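# Finish feeding two timbers and hang them on rack

## Task

Two timber lengths sit side by side in a stopped powered roller feed, nearly through, with only their tail ends still held by the rollers. Green starts the feed, which keeps running until red is pressed. Get each timber lying in both hooks of the rack next to the outfeed, with neither timber resting on the other, and leave the machine stopped when finished.

## Robot and tools

Robots: three identical i2rt Big YAM arms named arm1, arm2 and arm3. Each has six joints, a two-finger gripper and a wrist camera. With joints 1 and 6 at zero and the hand level and pointing forward, the wrist camera sits on top of the hand and looks toward the fingertips. Reach is roughly 1.0 m from the joint 1 axis. Room cameras: cam_button, cam_end, cam_end2, cam_over, cam_side; wrist cameras: arm1_cam_wrist, arm2_cam_wrist, arm3_cam_wrist.

Frame: one shared scene frame, origin on the floor, +z up, metres. Foot (base_link) poses, each foot facing its own +x: arm1 at x=-0.142 y=+0.806 z=+0.874 quat_wxyz=(+0.746, -0.004, -0.004, -0.666); arm2 at x=+1.110 y=-0.719 z=+0.712 quat_wxyz=(+0.623, -0.004, -0.007, +0.782); arm3 at x=-0.225 y=-0.825 z=+0.863 quat_wxyz=(+0.745, +0.004, -0.004, +0.667). The 'hand' point lies between the finger pads, about 1 cm short of the tips; fingers point along the hand's +z and open along its y. Printed hand positions can be off, more so when the arm reaches far.

move: one action for any subset of robots. Top-level keys are arm1, arm2, arm3 (each its own object) and cameras. An arm you omit gets nothing new. Inside an arm's object:
- joints: absolute targets keyed by name. joint1_rad -2.879 to 2.879 (base yaw, positive counter-clockwise seen from above, 0 = along the foot's +x); joint2_rad 0 to 3.141 (shoulder; 0 = upper arm back and roughly level, increasing lifts it up then forward); joint3_rad 0 to 3.019 (elbow; 0 folded, increasing opens); joint4_rad -1.692 to 1.57 (hand pitch, positive tips fingers up); joint5_rad -1.57 to 1.57 (hand sideways, positive to the arm's right); joint6_rad -2.094 to 2.094 (hand roll, positive clockwise viewed from behind); gripper_m 0 to 0.093 metres of fingertip gap. Done tolerances: ±0.045, ±0.14, ±0.09, ±0.055, ±0.03, ±0.035 rad and ±0.003 m.
- target: an absolute hand pose, a single list of seven numbers [x, y, z, qw, qx, qy, qz], metres and unit quaternion in the scene frame, same layout as the 'hand' line. The hand travels a straight line toward it from its current hand_target. When target is given, joints may hold only gripper_m.
- speed: peak path speed in m/s, 0.002 to 0.5, default 0.25, only allowed with target; rotation is capped at twice that in rad/s.
- min_time_s: 0.1 to 8 s, the minimum duration for that arm's joint motions; used beside joints.
All motions in a call begin together; all hand paths finish together, paced by the slowest. Paths ignore obstacles and other arms. Each control step clips the commanded pose to within 100 mm and 20 degrees of the measured hand, then solves damped IK, favouring position. Expect lag, overshoot above speed (worst near full stretch) and final errors of a centimetre or more. Joints move at different rates, so joint moves can sweep wide arcs. Unknown keys make a call invalid; out-of-range values get it refused, and a refusal (or a stop) cancels the rest of that reply's move, wait and finished_scene calls.

cameras (in move and wait): list of names, ["all"], or [] for none; omitted means all for an empty move, otherwise none. An empty move returns full state of every robot plus images and the scene number.

wait: seconds from 0 to 10; nothing new commanded, physics continues; returns state.
zoom_image: camera name and region [x0, y0, x1, y1] in pixels of that camera's latest image (672x504, origin top-left), at most 504 by 504.
finished_scene: scene number; ends the scene irreversibly; call nothing after it in the same reply.

Results: per robot joint_positions, joint velocities (rad/s, gripper m/s; 'within noise' when idle), torques (N m, arm joints only, include gravity, per-unit offsets; joints 3 and 4 wrap at ±28), hand and hand_target. A 'move' line gives each moved robot 'done' or its worst status. 'pictures' lists image order; images may lag the state slightly. Robots under 'as last shown' were not commanded and repeat earlier values. Status words: off_target (rested short, may still push); time_out (joints hold a nearby target and keep pushing; on_its_own lists them; send the reported position to relieve); not_followed with 'joint command not followed' or 'pose unreachable' (a self/inter-arm clearance check blocked it; the arm may keep trying). 'held at' gives a target, not a reading.

Gripper: gripping a rigid part at full force reads up to 0.005 m under its width (some read up to 0.002 over); closed on nothing reads 0.000-0.003; free-air readings run up to 0.003 wide. Full force (about 50-64 N per pad) comes from roughly 0.005 m below first-contact reading. Release by commanding well above the reading.

Avoid: arms pressing on each other (including closing a gripper on another arm's fingers), hard hits on fixed or heavy items, dropping or releasing moving parts, pushing objects out of the work area or letting them fall, and long pushing or outstretched holding, which heats motors (MOTOR HOT at 85 °C; at 100 °C the arm goes limp for 30-60 s and keys report limit_stop_at_motor_heat; resend targets). The robots keep pushing on contact and ignore each other. Loose objects may get brief external nudges. Green button runs the feed, red stops it; finish with it stopped.

Each tool is called after "Request:" as a command line: name --argument value for each argument, lists and objects as JSON in quotes; but a table of rows of numbers goes row by row, as --pt "numbers of a row", without its own name.

## Session

Request:
move --arm1 '{"target":[-0.10,0.118,0.93,0,1,0,0],"speed":0.3}' --arm3 '{"target":[-0.10,-0.128,0.93,0,1,0,0],"speed":0.3}' --arm2 '{"target":[0.981,-0.374,0.88,0,0.824,-0.566,0],"speed":0.3,"joints":{"gripper_m":0}}' --cameras '["all"]'

Scene clock: 3.53 s.
Joint torques (N m): arm1=[0.85 -20.48 13.79 -0.34 -0.1 0.07] | arm2=[-3.25 -9.64 8.84 0.47 -0.09 0.24] | arm3=[-1.08 -17.61 12 0.14 -0.07 -0.05]
Heat: arm1: hottest joint2_rad 22 °C; arm2: hottest joint3_rad 22 °C; arm3: hottest joint3_rad 23 °C.
move: arm1 off_target; arm2 off_target; arm3 off_target
Joint velocities: within noise
arm1.joint_positions: joint1_rad=-0.056 joint2_rad=+2.261 joint3_rad=+2.023 joint4_rad=-1.365 joint5_rad=+0.004 joint6_rad=+1.625 gripper_m=+0.09396
arm1.joint_status: not commanded
arm1.hand: x=-0.1044 y=+0.1295 z=+0.9230 quat_wxyz=(+0.010, -1.000, -0.001, +0.002) (m; scene frame)
arm1.hand_target: x=-0.1001 y=+0.1186 z=+0.9300 quat_wxyz=(+0.000, -1.000, +0.000, +0.000) (m; scene frame)
arm1.hand_status: off_target (0.014 m and 1.2 deg from the pose sent, 0.671 m and 66.6 deg at the start)
arm2.joint_positions: joint1_rad=+0.132 joint2_rad=+1.340 joint3_rad=+1.055 joint4_rad=-1.321 joint5_rad=-0.013 joint6_rad=-0.031 gripper_m=+0.00051
arm2.joint_status: all done
arm2.hand: x=+0.9810 y=-0.3839 z=+0.8718 quat_wxyz=(+0.009, +0.830, -0.558, +0.015) (m; scene frame)
arm2.hand_target: x=+0.9811 y=-0.3742 z=+0.8801 quat_wxyz=(+0.000, +0.824, -0.566, +0.000) (m; scene frame)
arm2.hand_status: off_target (0.013 m and 2.3 deg from the pose sent, 0.422 m and 67.6 deg at the start)
arm3.joint_positions: joint1_rad=-0.073 joint2_rad=+2.306 joint3_rad=+2.149 joint4_rad=-1.439 joint5_rad=-0.002 joint6_rad=-1.737 gripper_m=+0.09396
arm3.joint_status: not commanded
arm3.hand: x=-0.0972 y=-0.1402 z=+0.9293 quat_wxyz=(+0.006, +1.000, -0.009, -0.003) (m; scene frame)
arm3.hand_target: x=-0.1001 y=-0.1287 z=+0.9301 quat_wxyz=(-0.001, +1.000, +0.000, +0.000) (m; scene frame)
arm3.hand_status: off_target (0.013 m and 1.3 deg from the pose sent, 0.692 m and 78.0 deg at the start)
pictures: arm1_cam_wrist, arm2_cam_wrist, arm3_cam_wrist, cam_button, cam_end, cam_end2, cam_over, cam_side

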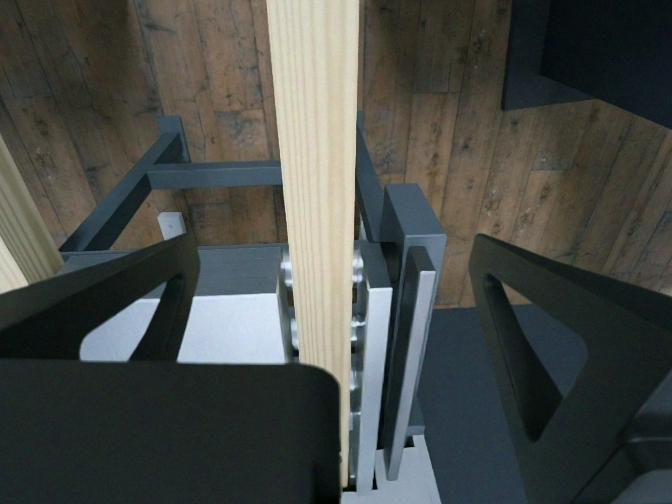

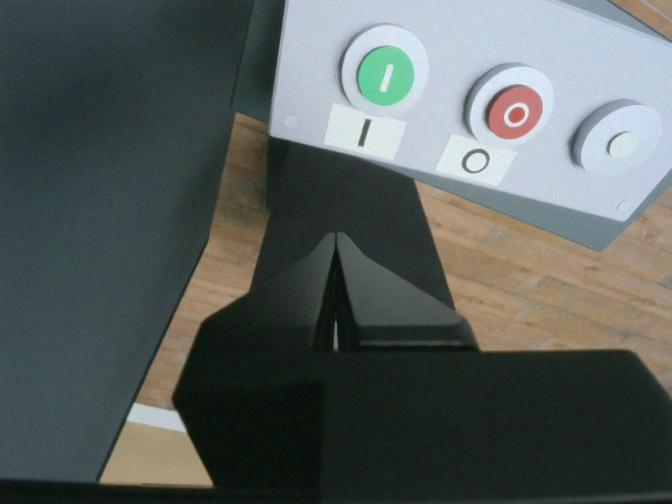

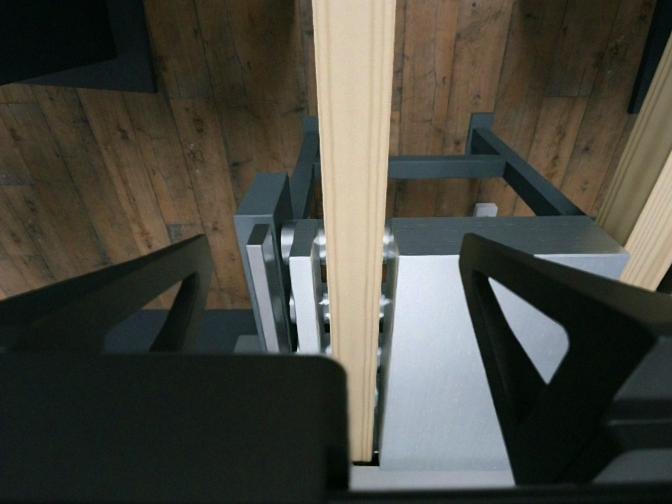

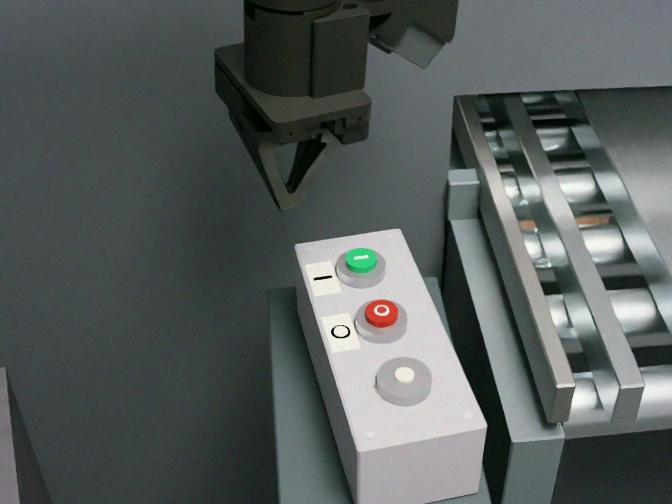

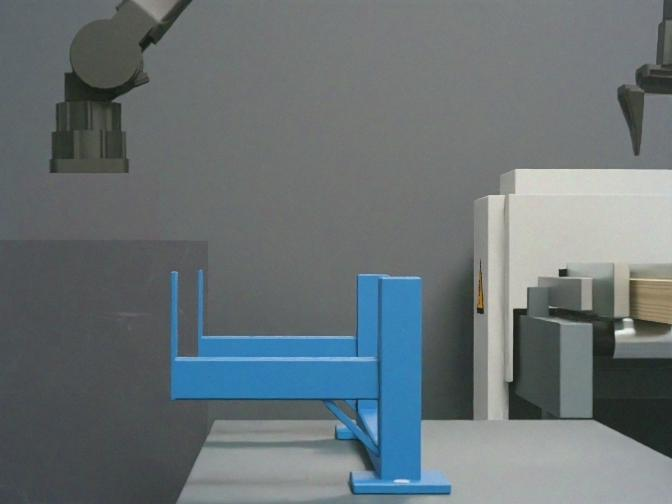

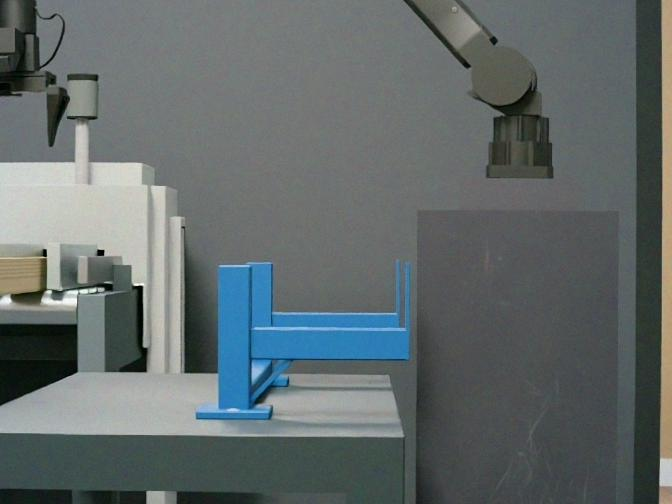

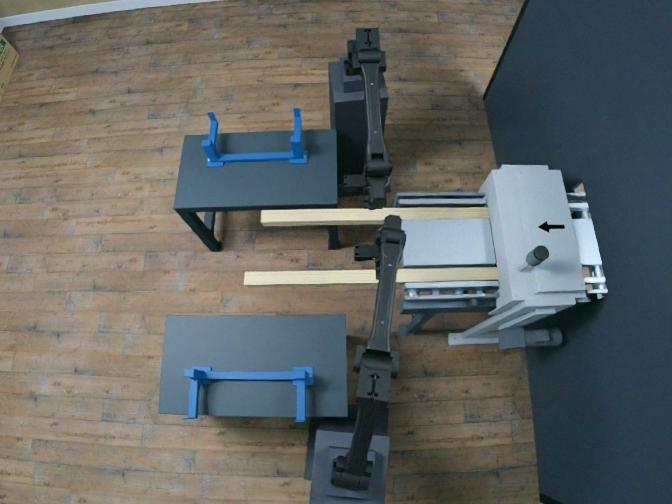

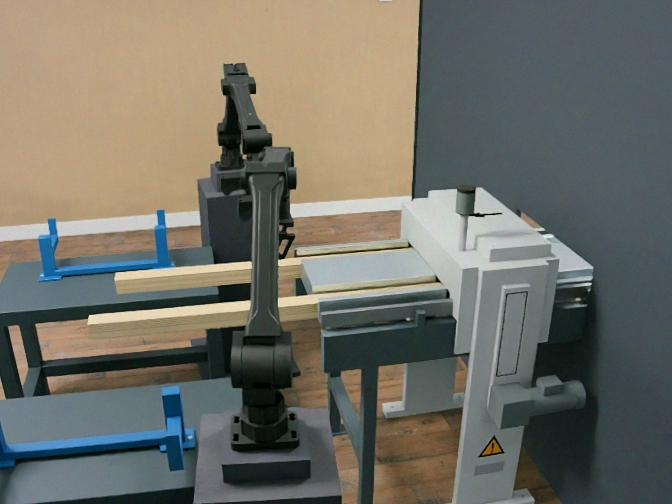

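Request:
move --arm1 '{"target":[-0.098,0.123,0.805,0,1,0,0],"speed":0.2,"joints":{"gripper_m":0.065}}' --arm3 '{"target":[-0.12,-0.133,0.803,0,1,0,0],"speed":0.2,"joints":{"gripper_m":0.065}}' --arm2 '{"target":[0.987,-0.33,0.85,0,0.824,-0.566,0],"speed":0.2}' --cameras '["arm1_cam_wrist","arm2_cam_wrist","arm3_cam_wrist","cam_button","cam_side","cam_end"]'

Request:
zoom_image --camera "cam_side" --region '[220, 180, 360, 340]'

Request:
zoom_image --camera "cam_button" --region '[250, 180, 450, 340]'

Scene clock: 50.17 s.
Joint torques (N m): arm1=[1.03 -22.89 10.21 0.55 -0.11 0.07] | arm2=[-3.19 -10.17 11.26 0.47 -0.06 0.02] | arm3=[-1.38 -19.31 8.64 0.85 -0.09 0.14]
Heat: arm1: hottest joint3_rad 28 °C; arm2: hottest joint3_rad 24 °C; arm3: hottest joint3_rad 33 °C.
move: arm1 done; arm2 off_target; arm3 done
Joint velocities: within noise
arm1.joint_positions: joint1_rad=-0.056 joint2_rad=+2.383 joint3_rad=+1.915 joint4_rad=-1.133 joint5_rad=+0.004 joint6_rad=+1.629 gripper_m=+0.06508
arm1.joint_status: all done
arm1.hand: x=-0.1044 y=+0.1301 z=+0.8030 quat_wxyz=(+0.010, -1.000, +0.001, +0.002) (m; scene frame)
arm1.hand_target: x=-0.0981 y=+0.1231 z=+0.8052 quat_wxyz=(+0.000, -1.000, +0.000, +0.000) (m; scene frame)
arm1.hand_status: done (0.010 m and 1.1 deg from the pose sent, 0.119 m and 1.2 deg at the start)
arm2.joint_positions: joint1_rad=+0.083 joint2_rad=+1.454 joint3_rad=+1.061 joint4_rad=-1.241 joint5_rad=-0.013 joint6_rad=-0.059 gripper_m=+0.00051
arm2.joint_status: not commanded
arm2.hand: x=+0.9913 y=-0.3560 z=+0.8333 quat_wxyz=(+0.018, +0.824, -0.566, +0.025) (m; scene frame)
arm2.hand_target: x=+0.9875 y=-0.3313 z=+0.8505 quat_wxyz=(+0.000, +0.824, -0.566, +0.000) (m; scene frame)
arm2.hand_status: off_target (0.031 m and 3.6 deg from the pose sent, 0.059 m and 2.3 deg at the start)
arm3.joint_positions: joint1_rad=-0.044 joint2_rad=+2.406 joint3_rad=+2.004 joint4_rad=-1.188 joint5_rad=-0.002 joint6_rad=-1.730 gripper_m=+0.06507
arm3.joint_status: all done
arm3.hand: x=-0.1177 y=-0.1378 z=+0.8078 quat_wxyz=(+0.004, +1.000, +0.002, -0.002) (m; scene frame)
arm3.hand_target: x=-0.1200 y=-0.1331 z=+0.8030 quat_wxyz=(+0.000, +1.000, +0.000, +0.000) (m; scene frame)
arm3.hand_status: done (0.007 m and 0.5 deg from the pose sent, 0.129 m and 1.2 deg at the start)
pictures: arm1_cam_wrist, arm2_cam_wrist, arm3_cam_wrist, cam_button, cam_end, cam_side

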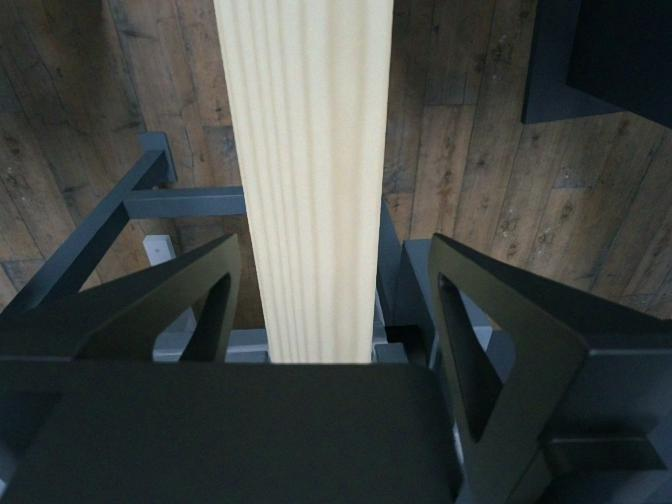

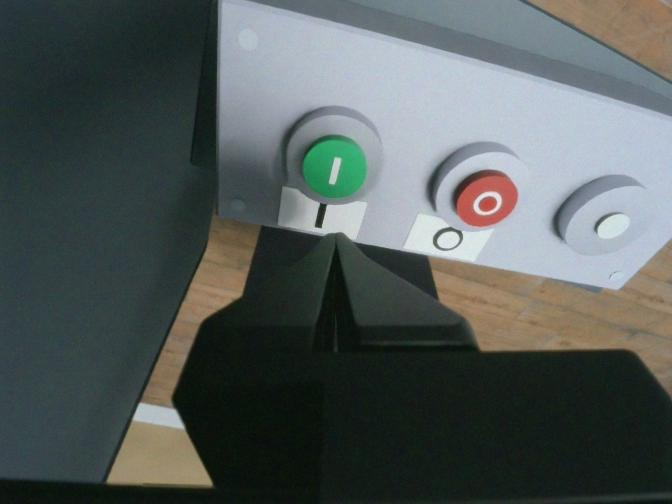

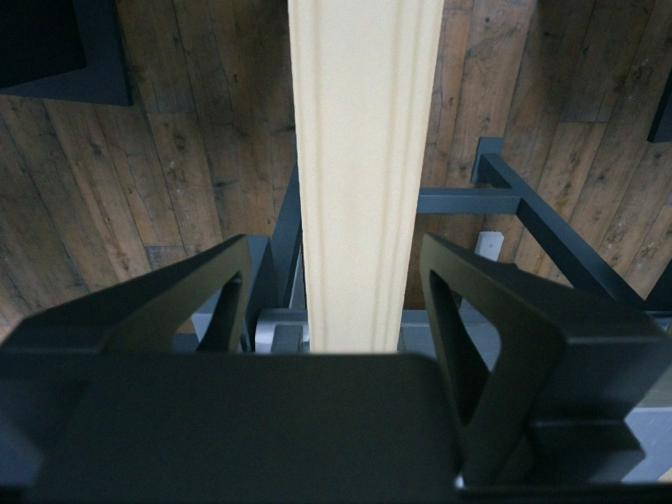

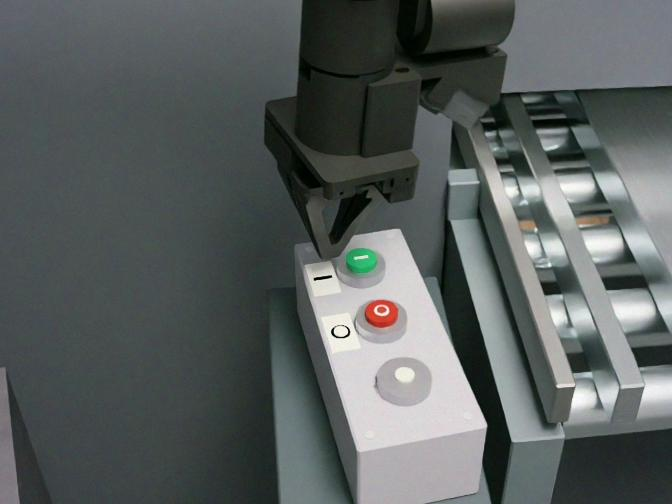

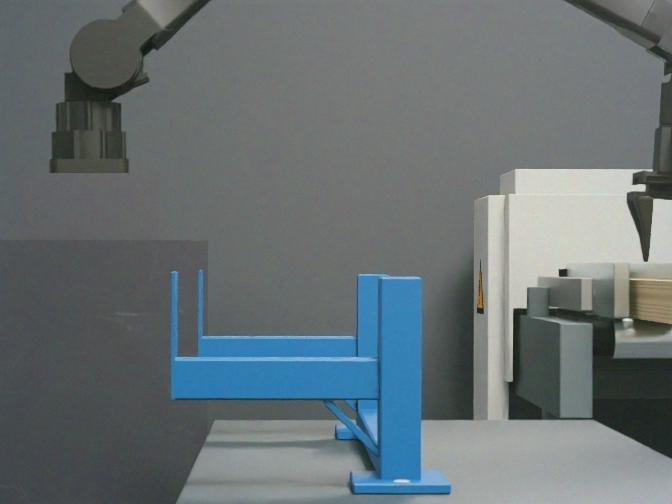

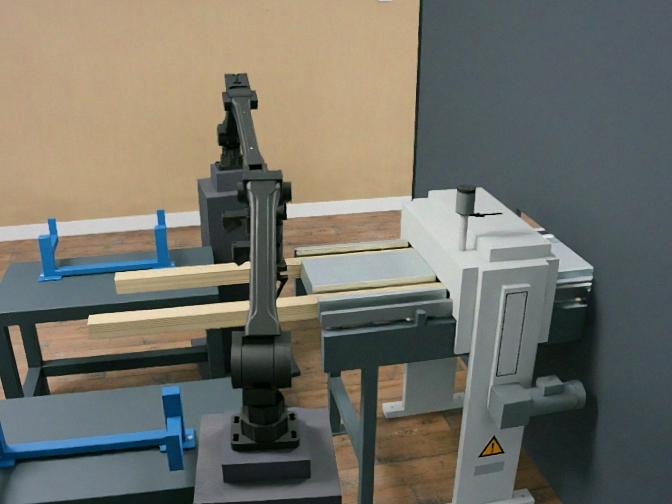

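Scaled by 3.150 from the camera's 672x504 image, which has a finer 960x720 frame.

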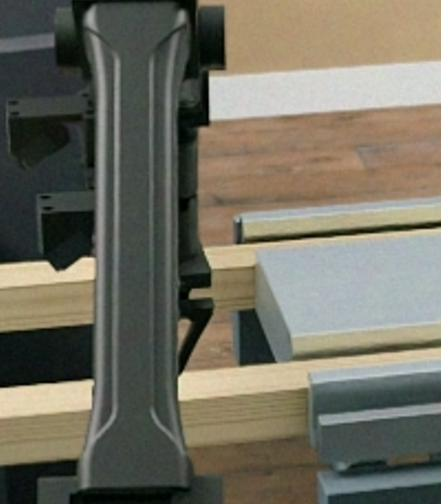

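Scaled by 2.520 from the camera's 672x504 image, which has a finer 960x720 frame.

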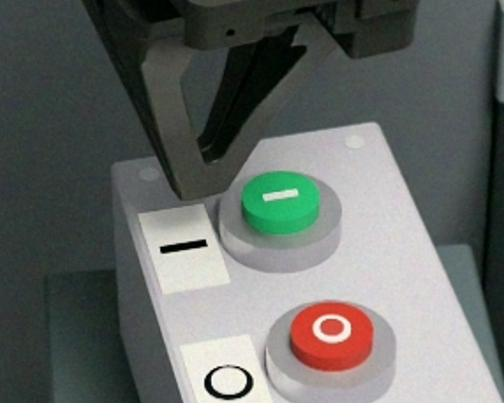

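Request:
move --arm1 '{"target":[-0.095,0.116,0.82,0,1,0,0],"speed":0.1}' --arm3 '{"target":[-0.12,-0.126,0.82,0,1,0,0],"speed":0.1}' --arm2 '{"target":[0.986,-0.334,0.836,0,0.824,-0.566,0],"speed":0.1}'

Request:
move --arm1 '{"joints":{"gripper_m":0.022}}' --arm3 '{"joints":{"gripper_m":0.022}}' --cameras '["arm1_cam_wrist","arm2_cam_wrist","arm3_cam_wrist","cam_button","cam_end2"]'

Request:
zoom_image --camera "cam_button" --region '[250, 180, 450, 340]'

Scene clock: 95.73 s.
Joint torques (N m): arm1=[1.2 -21.89 12.79 -0.4 -0.1 0.06] | arm2=[-2.78 -10.05 8.96 0.54 -0.08 0.09] | arm3=[-1.26 -18.96 11.26 0.31 -0.09 0.14]
Heat: arm1: hottest joint2_rad 32 °C; arm2: hottest joint3_rad 28 °C; arm3: hottest joint3_rad 32 °C.
move: arm1 off_target; arm2 off_target; arm3 off_target
Joint velocities: within noise
arm1.joint_positions: joint1_rad=-0.054 joint2_rad=+2.383 joint3_rad=+1.928 joint4_rad=-1.157 joint5_rad=+0.003 joint6_rad=+1.632 gripper_m=+0.06508
arm1.joint_status: not commanded
arm1.hand: x=-0.1026 y=+0.1304 z=+0.8078 quat_wxyz=(+0.014, -1.000, +0.001, +0.002) (m; scene frame)
arm1.hand_target: x=-0.0950 y=+0.1166 z=+0.8204 quat_wxyz=(+0.000, -1.000, +0.000, +0.000) (m; scene frame)
arm1.hand_status: off_target (0.020 m and 1.7 deg from the pose sent, 0.024 m and 1.1 deg at the start)
arm2.joint_positions: joint1_rad=+0.083 joint2_rad=+1.458 joint3_rad=+1.061 joint4_rad=-1.202 joint5_rad=-0.013 joint6_rad=-0.059 gripper_m=+0.00051
arm2.joint_status: not commanded
arm2.hand: x=+0.9883 y=-0.3467 z=+0.8313 quat_wxyz=(+0.008, +0.824, -0.566, +0.011) (m; scene frame)
arm2.hand_target: x=+0.9862 y=-0.3343 z=+0.8361 quat_wxyz=(+0.000, +0.824, -0.566, +0.000) (m; scene frame)
arm2.hand_status: off_target (0.014 m and 1.5 deg from the pose sent, 0.023 m and 3.6 deg at the start)
arm3.joint_positions: joint1_rad=-0.044 joint2_rad=+2.406 joint3_rad=+2.013 joint4_rad=-1.216 joint5_rad=-0.002 joint6_rad=-1.728 gripper_m=+0.06507
arm3.joint_status: not commanded
arm3.hand: x=-0.1182 y=-0.1410 z=+0.8110 quat_wxyz=(+0.013, +1.000, +0.001, -0.003) (m; scene frame)
arm3.hand_target: x=-0.1201 y=-0.1267 z=+0.8201 quat_wxyz=(+0.000, +1.000, +0.000, +0.000) (m; scene frame)
arm3.hand_status: off_target (0.018 m and 1.5 deg from the pose sent, 0.017 m and 0.5 deg at the start)
pictures: none

Scene clock: 96.40 s.
Joint torques (N m): arm1=[1.14 -21.89 12.72 -0.31 -0.08 0.05] | arm2=[-2.78 -10.05 8.96 0.54 -0.08 0.09] | arm3=[-1.26 -18.96 11.29 0.18 -0.1 0.13]
Heat: arm1: hottest joint2_rad 32 °C; arm2: hottest joint3_rad 28 °C; arm3: hottest joint3_rad 32 °C.
move: arm1 done; arm3 done
Joint velocities: within noise
arm1.joint_positions: joint1_rad=-0.054 joint2_rad=+2.383 joint3_rad=+1.928 joint4_rad=-1.157 joint5_rad=+0.003 joint6_rad=+1.633 gripper_m=+0.02218
arm1.joint_status: all done
arm1.hand: x=-0.1026 y=+0.1305 z=+0.8078 quat_wxyz=(+0.015, -1.000, +0.001, +0.002) (m; scene frame)
arm1.hand_target: x=-0.0951 y=+0.1166 z=+0.8204 quat_wxyz=(+0.000, -1.000, +0.000, +0.000) (m; scene frame)
arm1.hand_status: not commanded
arm2: as last shown
arm3.joint_positions: joint1_rad=-0.044 joint2_rad=+2.406 joint3_rad=+2.013 joint4_rad=-1.216 joint5_rad=-0.002 joint6_rad=-1.728 gripper_m=+0.02217
arm3.joint_status: all done
arm3.hand: x=-0.1182 y=-0.1411 z=+0.8110 quat_wxyz=(+0.013, +1.000, +0.001, -0.003) (m; scene frame)
arm3.hand_target: x=-0.1201 y=-0.1267 z=+0.8201 quat_wxyz=(+0.000, +1.000, +0.000, +0.000) (m; scene frame)
arm3.hand_status: not commanded
pictures: arm1_cam_wrist, arm2_cam_wrist, arm3_cam_wrist, cam_button, cam_end2

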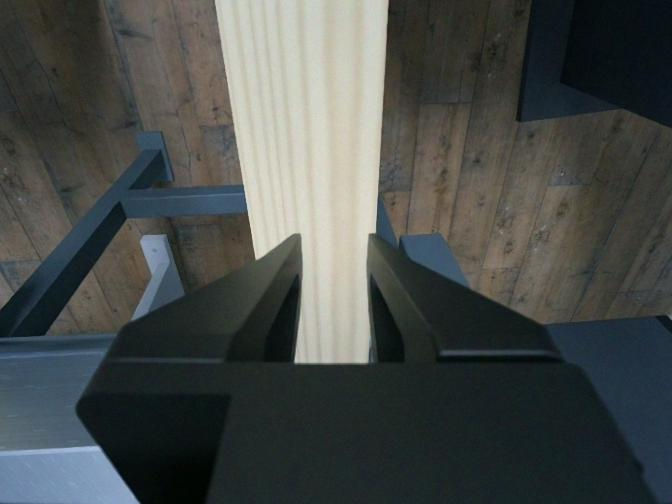

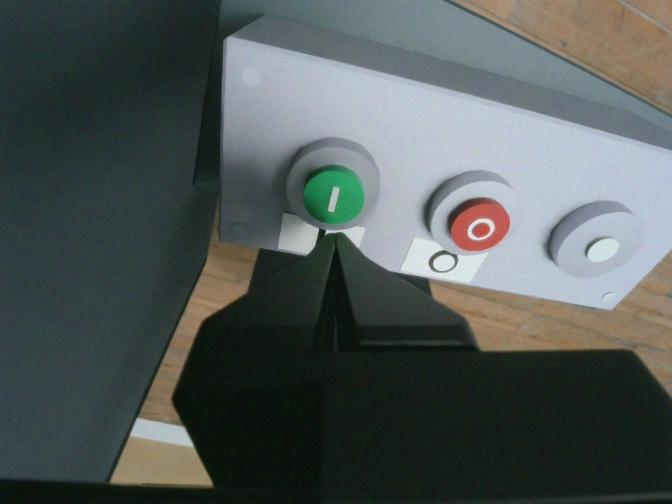

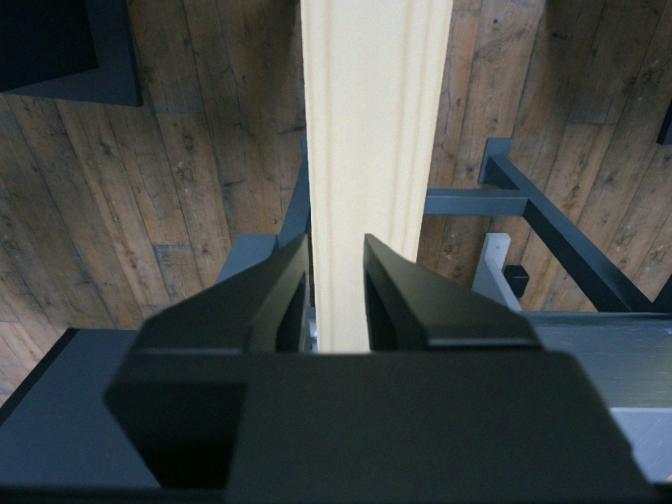

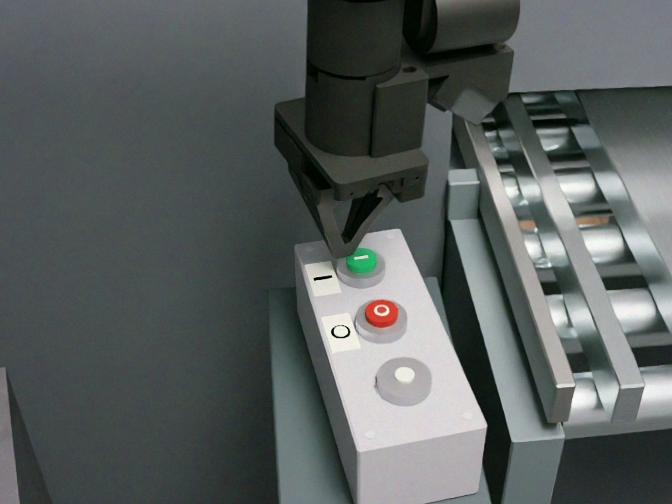

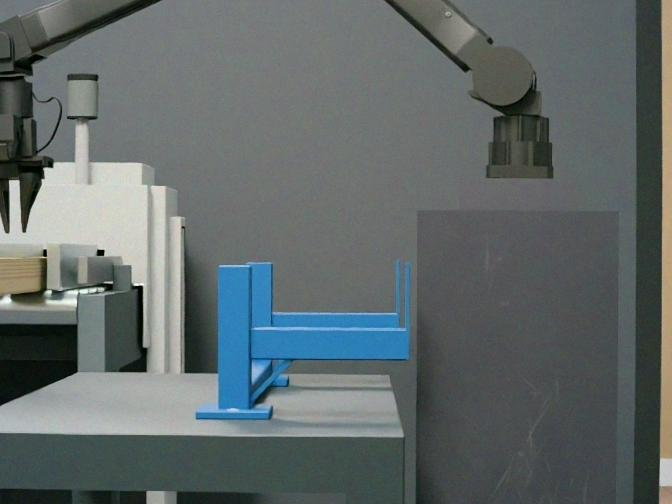

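Scaled by 2.520 from the camera's 672x504 image, which has a finer 960x720 frame.

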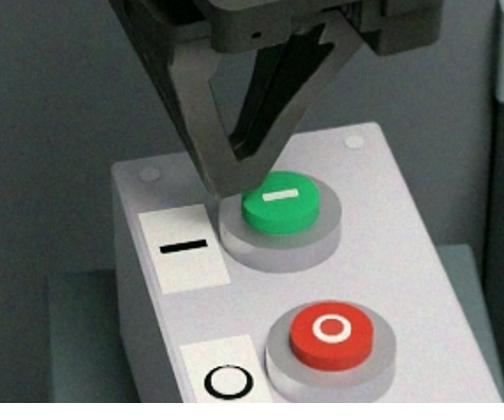

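Request:
move --arm1 '{"joints":{"gripper_m":0.088}}' --arm3 '{"joints":{"gripper_m":0.088}}'

Request:
move --arm1 '{"target":[-0.09,0.118,0.765,0,1,0,0],"speed":0.1}' --arm3 '{"target":[-0.11,-0.126,0.765,0,1,0,0],"speed":0.1}' --arm2 '{"target":[0.986,-0.330,0.826,0,0.824,-0.566,0],"speed":0.1}' --cameras '["arm1_cam_wrist","arm2_cam_wrist","arm3_cam_wrist","cam_end","cam_end2","cam_button"]'

Request:
zoom_image --camera "cam_button" --region '[250, 180, 450, 340]'

Scene clock: 146.77 s.
Joint torques (N m): arm1=[1.14 -21.89 12.78 -0.32 -0.09 0.07] | arm2=[-2.78 -9.99 8.96 0.54 -0.08 0.08] | arm3=[-1.26 -18.96 11.29 0.17 -0.09 0.13]
Heat: arm1: hottest joint2_rad 34 °C; arm2: hottest joint3_rad 28 °C; arm3: hottest joint3_rad 38 °C.
move: arm1 done; arm3 done
Joint velocities: within noise
arm1.joint_positions: joint1_rad=-0.054 joint2_rad=+2.383 joint3_rad=+1.928 joint4_rad=-1.157 joint5_rad=+0.003 joint6_rad=+1.633 gripper_m=+0.08783
arm1.joint_status: all done
arm1.hand: x=-0.1026 y=+0.1305 z=+0.8078 quat_wxyz=(+0.015, -1.000, +0.001, +0.002) (m; scene frame)
arm1.hand_target: x=-0.0951 y=+0.1166 z=+0.8204 quat_wxyz=(+0.000, -1.000, +0.000, +0.000) (m; scene frame)
arm1.hand_status: not commanded
arm2: as last shown
arm3.joint_positions: joint1_rad=-0.044 joint2_rad=+2.406 joint3_rad=+2.013 joint4_rad=-1.216 joint5_rad=-0.002 joint6_rad=-1.727 gripper_m=+0.08785
arm3.joint_status: all done
arm3.hand: x=-0.1182 y=-0.1411 z=+0.8110 quat_wxyz=(+0.013, +1.000, +0.001, -0.003) (m; scene frame)
arm3.hand_target: x=-0.1201 y=-0.1267 z=+0.8201 quat_wxyz=(+0.000, +1.000, +0.000, +0.000) (m; scene frame)
arm3.hand_status: not commanded
pictures: none

Scene clock: 148.03 s.
Joint torques (N m): arm1=[1.08 -21.07 10.33 0.61 -0.09 0.07] | arm2=[-3.02 -10.29 8.44 0.55 -0.08 0.06] | arm3=[-2.43 -18.67 10.19 0.87 -0.08 -0.02]
Heat: arm1: hottest joint2_rad 34 °C; arm2: hottest joint3_rad 28 °C; arm3: hottest joint3_rad 38 °C.
move: arm1 off_target; arm2 off_target; arm3 off_target
Joint velocities: within noise
arm1.joint_positions: joint1_rad=-0.046 joint2_rad=+2.443 joint3_rad=+1.928 joint4_rad=-1.084 joint5_rad=+0.003 joint6_rad=+1.640 gripper_m=+0.08792
arm1.joint_status: not commanded
arm1.hand: x=-0.0968 y=+0.1255 z=+0.7681 quat_wxyz=(+0.008, -1.000, +0.001, +0.002) (m; scene frame)
arm1.hand_target: x=-0.0899 y=+0.1182 z=+0.7652 quat_wxyz=(+0.000, -1.000, +0.000, +0.000) (m; scene frame)
arm1.hand_status: off_target (0.011 m and 0.9 deg from the pose sent, 0.046 m and 1.7 deg at the start)
arm2.joint_positions: joint1_rad=+0.083 joint2_rad=+1.479 joint3_rad=+1.061 joint4_rad=-1.175 joint5_rad=-0.013 joint6_rad=-0.059 gripper_m=+0.00051
arm2.joint_status: not commanded
arm2.hand: x=+0.9865 y=-0.3406 z=+0.8235 quat_wxyz=(+0.006, +0.824, -0.566, +0.009) (m; scene frame)
arm2.hand_target: x=+0.9861 y=-0.3301 z=+0.8261 quat_wxyz=(+0.000, +0.824, -0.566, +0.000) (m; scene frame)
arm2.hand_status: off_target (0.011 m and 1.2 deg from the pose sent, 0.018 m and 1.5 deg at the start)
arm3.joint_positions: joint1_rad=-0.044 joint2_rad=+2.474 joint3_rad=+2.013 joint4_rad=-1.150 joint5_rad=-0.002 joint6_rad=-1.727 gripper_m=+0.08793
arm3.joint_status: not commanded
arm3.hand: x=-0.1179 y=-0.1387 z=+0.7653 quat_wxyz=(+0.014, +1.000, +0.001, -0.004) (m; scene frame)
arm3.hand_target: x=-0.1100 y=-0.1266 z=+0.7652 quat_wxyz=(+0.000, +1.000, +0.000, +0.000) (m; scene frame)
arm3.hand_status: off_target (0.015 m and 1.6 deg from the pose sent, 0.049 m and 1.5 deg at the start)
pictures: arm1_cam_wrist, arm2_cam_wrist, arm3_cam_wrist, cam_button, cam_end, cam_end2

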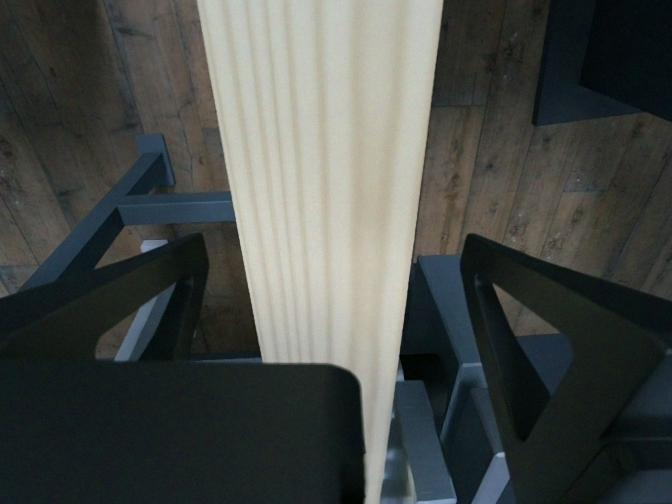

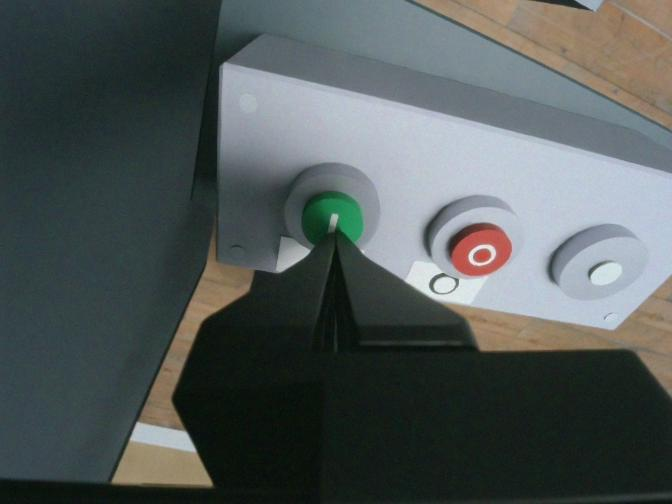

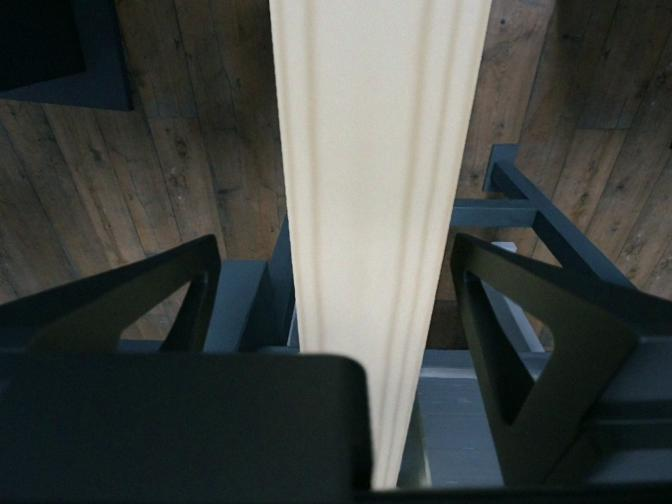

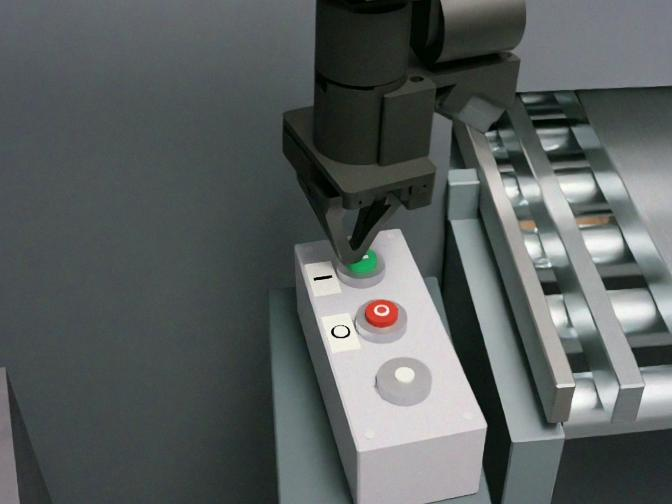

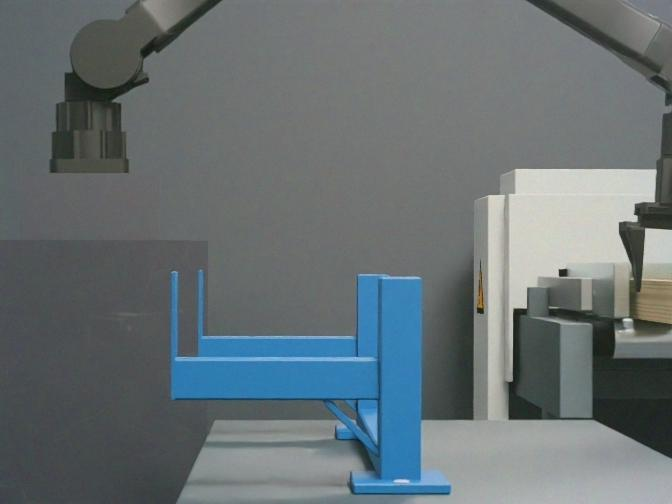

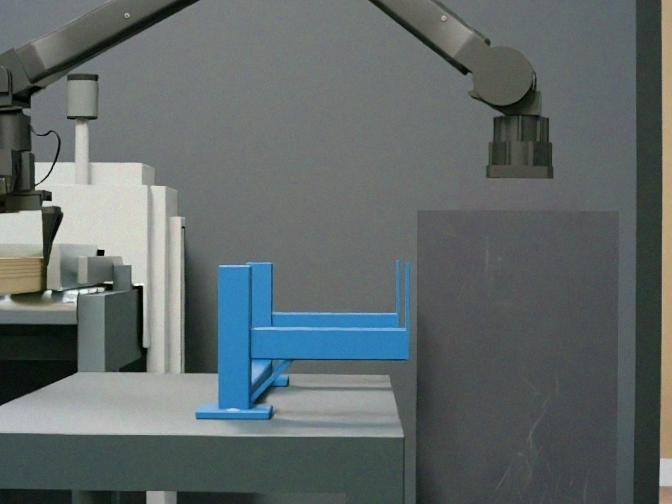

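Scaled by 2.520 from the camera's 672x504 image, which has a finer 960x720 frame.

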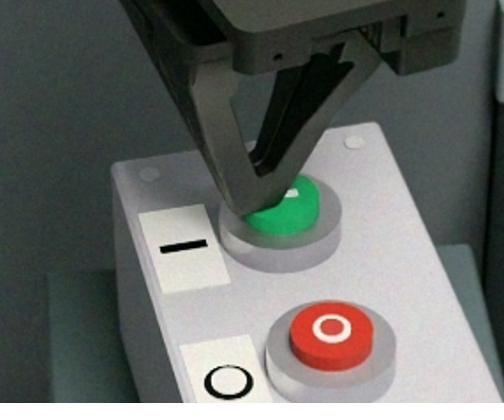

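Request:
move --arm1 '{"target":[-0.09,0.117,0.753,0,1,0,0],"speed":0.1}' --arm3 '{"target":[-0.11,-0.114,0.755,0,1,0,0],"speed":0.1}' --arm2 '{"target":[0.987,-0.320,0.838,0,0.824,-0.566,0],"speed":0.1}' --cameras '["arm2_cam_wrist","arm3_cam_wrist","cam_button"]'

Request:
zoom_image --camera "cam_button" --region '[250, 180, 450, 340]'

Request:
move --arm1 '{"joints":{"gripper_m":0.048}}' --arm3 '{"joints":{"gripper_m":0.048}}' --cameras '["arm1_cam_wrist","arm3_cam_wrist"]'

Scene clock: 175.20 s.
Joint torques (N m): arm1=[1.08 -20.84 10.82 0.5 -0.09 0.06] | arm2=[-3.25 -10.23 11.19 -0.28 -0.07 0.02] | arm3=[-2.2 -18.49 11.08 0.2 -0.08 0.01]
Heat: arm1: hottest joint2_rad 30 °C; arm2: hottest joint3_rad 28 °C; arm3: hottest joint3_rad 38 °C.
move: arm1 off_target; arm2 off_target; arm3 off_target
Joint velocities: within noise
arm1.joint_positions: joint1_rad=-0.046 joint2_rad=+2.456 joint3_rad=+1.928 joint4_rad=-1.068 joint5_rad=+0.003 joint6_rad=+1.640 gripper_m=+0.08792
arm1.joint_status: not commanded
arm1.hand: x=-0.0967 y=+0.1248 z=+0.7592 quat_wxyz=(+0.006, -1.000, +0.001, +0.002) (m; scene frame)
arm1.hand_target: x=-0.0899 y=+0.1174 z=+0.7532 quat_wxyz=(+0.000, -1.000, +0.000, +0.000) (m; scene frame)
arm1.hand_status: off_target (0.012 m and 0.8 deg from the pose sent, 0.019 m and 0.9 deg at the start)
arm2.joint_positions: joint1_rad=+0.077 joint2_rad=+1.485 joint3_rad=+1.066 joint4_rad=-1.186 joint5_rad=-0.013 joint6_rad=-0.066 gripper_m=+0.00051
arm2.joint_status: not commanded
arm2.hand: x=+0.9888 y=-0.3406 z=+0.8230 quat_wxyz=(+0.010, +0.824, -0.566, +0.014) (m; scene frame)
arm2.hand_target: x=+0.9873 y=-0.3209 z=+0.8382 quat_wxyz=(+0.000, +0.824, -0.566, +0.000) (m; scene frame)
arm2.hand_status: off_target (0.026 m and 1.9 deg from the pose sent, 0.025 m and 1.2 deg at the start)
arm3.joint_positions: joint1_rad=-0.044 joint2_rad=+2.516 joint3_rad=+2.072 joint4_rad=-1.150 joint5_rad=-0.002 joint6_rad=-1.727 gripper_m=+0.08793
arm3.joint_status: not commanded
arm3.hand: x=-0.1157 y=-0.1245 z=+0.7565 quat_wxyz=(+0.005, +1.000, +0.001, -0.002) (m; scene frame)
arm3.hand_target: x=-0.1100 y=-0.1146 z=+0.7550 quat_wxyz=(+0.000, +1.000, +0.000, +0.000) (m; scene frame)
arm3.hand_status: off_target (0.012 m and 0.7 deg from the pose sent, 0.028 m and 1.6 deg at the start)
pictures: arm2_cam_wrist, arm3_cam_wrist, cam_button

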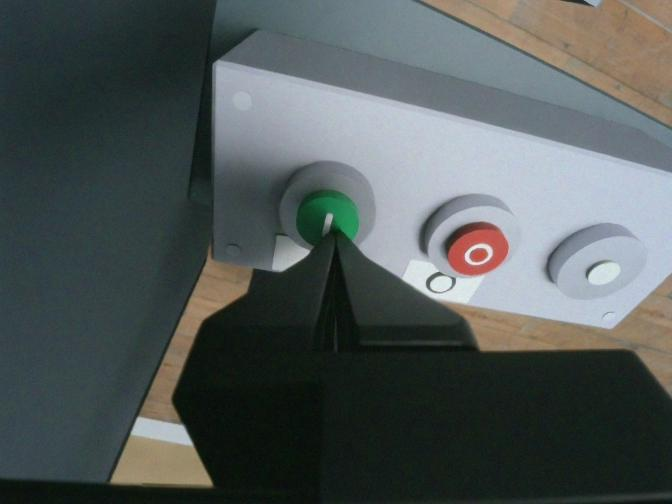

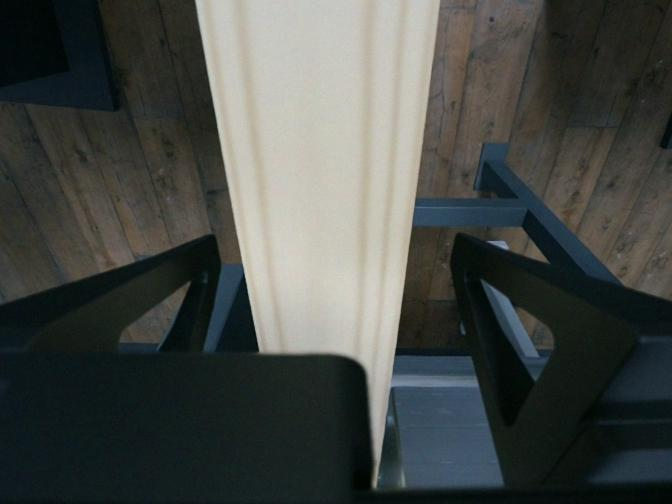

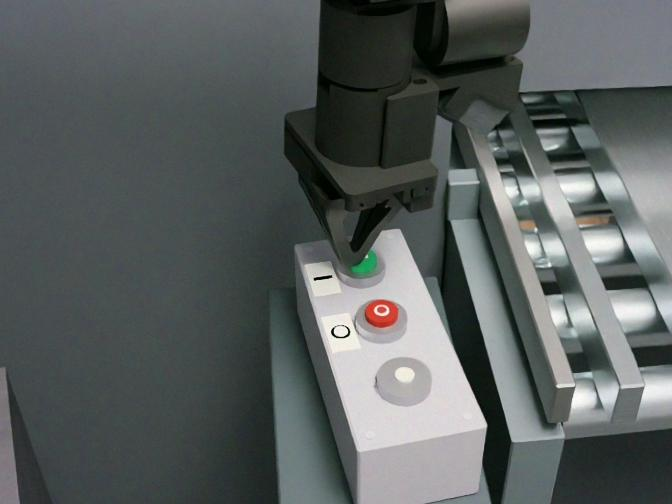

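Scaled by 2.520 from the camera's 672x504 image, which has a finer 960x720 frame.

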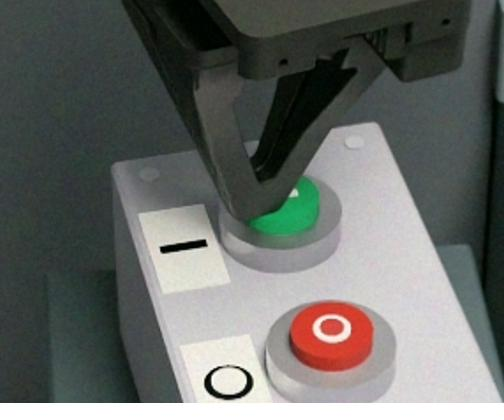

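Scene clock: 175.97 s.
Joint torques (N m): arm1=[1.44 -20.72 10.84 0.39 -0.12 0.07] | arm2=[-3.25 -10.23 11.19 -0.28 -0.07 0.02] | arm3=[-2.2 -18.43 11.03 0.61 -0.12 0.02]
Heat: arm1: hottest joint2_rad 30 °C; arm2: hottest joint3_rad 28 °C; arm3: hottest joint3_rad 38 °C.
move: arm1 done; arm3 off_target
Joint velocities: within noise
arm1.joint_positions: joint1_rad=-0.046 joint2_rad=+2.456 joint3_rad=+1.928 joint4_rad=-1.064 joint5_rad=+0.003 joint6_rad=+1.637 gripper_m=+0.04928
arm1.joint_status: all done
arm1.hand: x=-0.0967 y=+0.1236 z=+0.7592 quat_wxyz=(+0.004, -1.000, +0.000, +0.002) (m; scene frame)
arm1.hand_target: x=-0.0899 y=+0.1174 z=+0.7532 quat_wxyz=(+0.000, -1.000, +0.000, +0.000) (m; scene frame)
arm1.hand_status: not commanded
arm2: as last shown
arm3.joint_positions: joint1_rad=-0.044 joint2_rad=+2.516 joint3_rad=+2.072 joint4_rad=-1.162 joint5_rad=+0.000 joint6_rad=-1.727 gripper_m=+0.05103
arm3.joint_status: gripper_m off_target (ended at +0.05106, target +0.04800)
arm3.hand: x=-0.1159 y=-0.1272 z=+0.7568 quat_wxyz=(+0.011, +1.000, +0.001, -0.003) (m; scene frame)
arm3.hand_target: x=-0.1100 y=-0.1145 z=+0.7552 quat_wxyz=(-0.001, +1.000, +0.000, +0.000) (m; scene frame)
arm3.hand_status: not commanded
pictures: arm1_cam_wrist, arm3_cam_wrist

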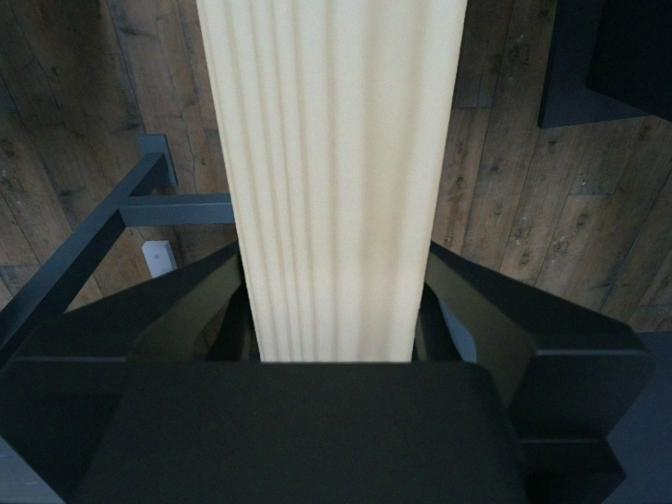

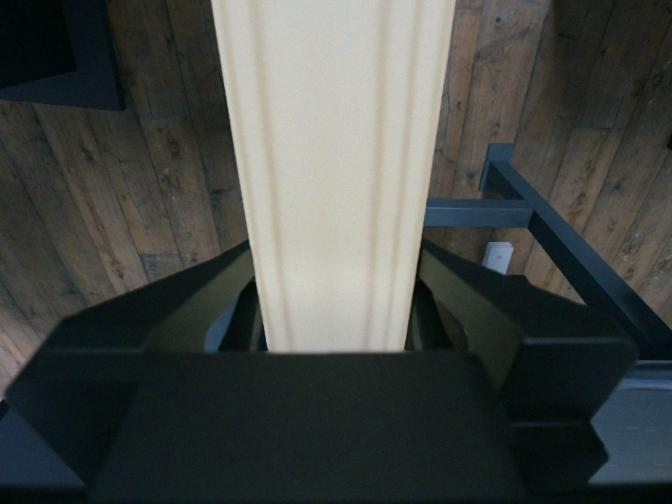

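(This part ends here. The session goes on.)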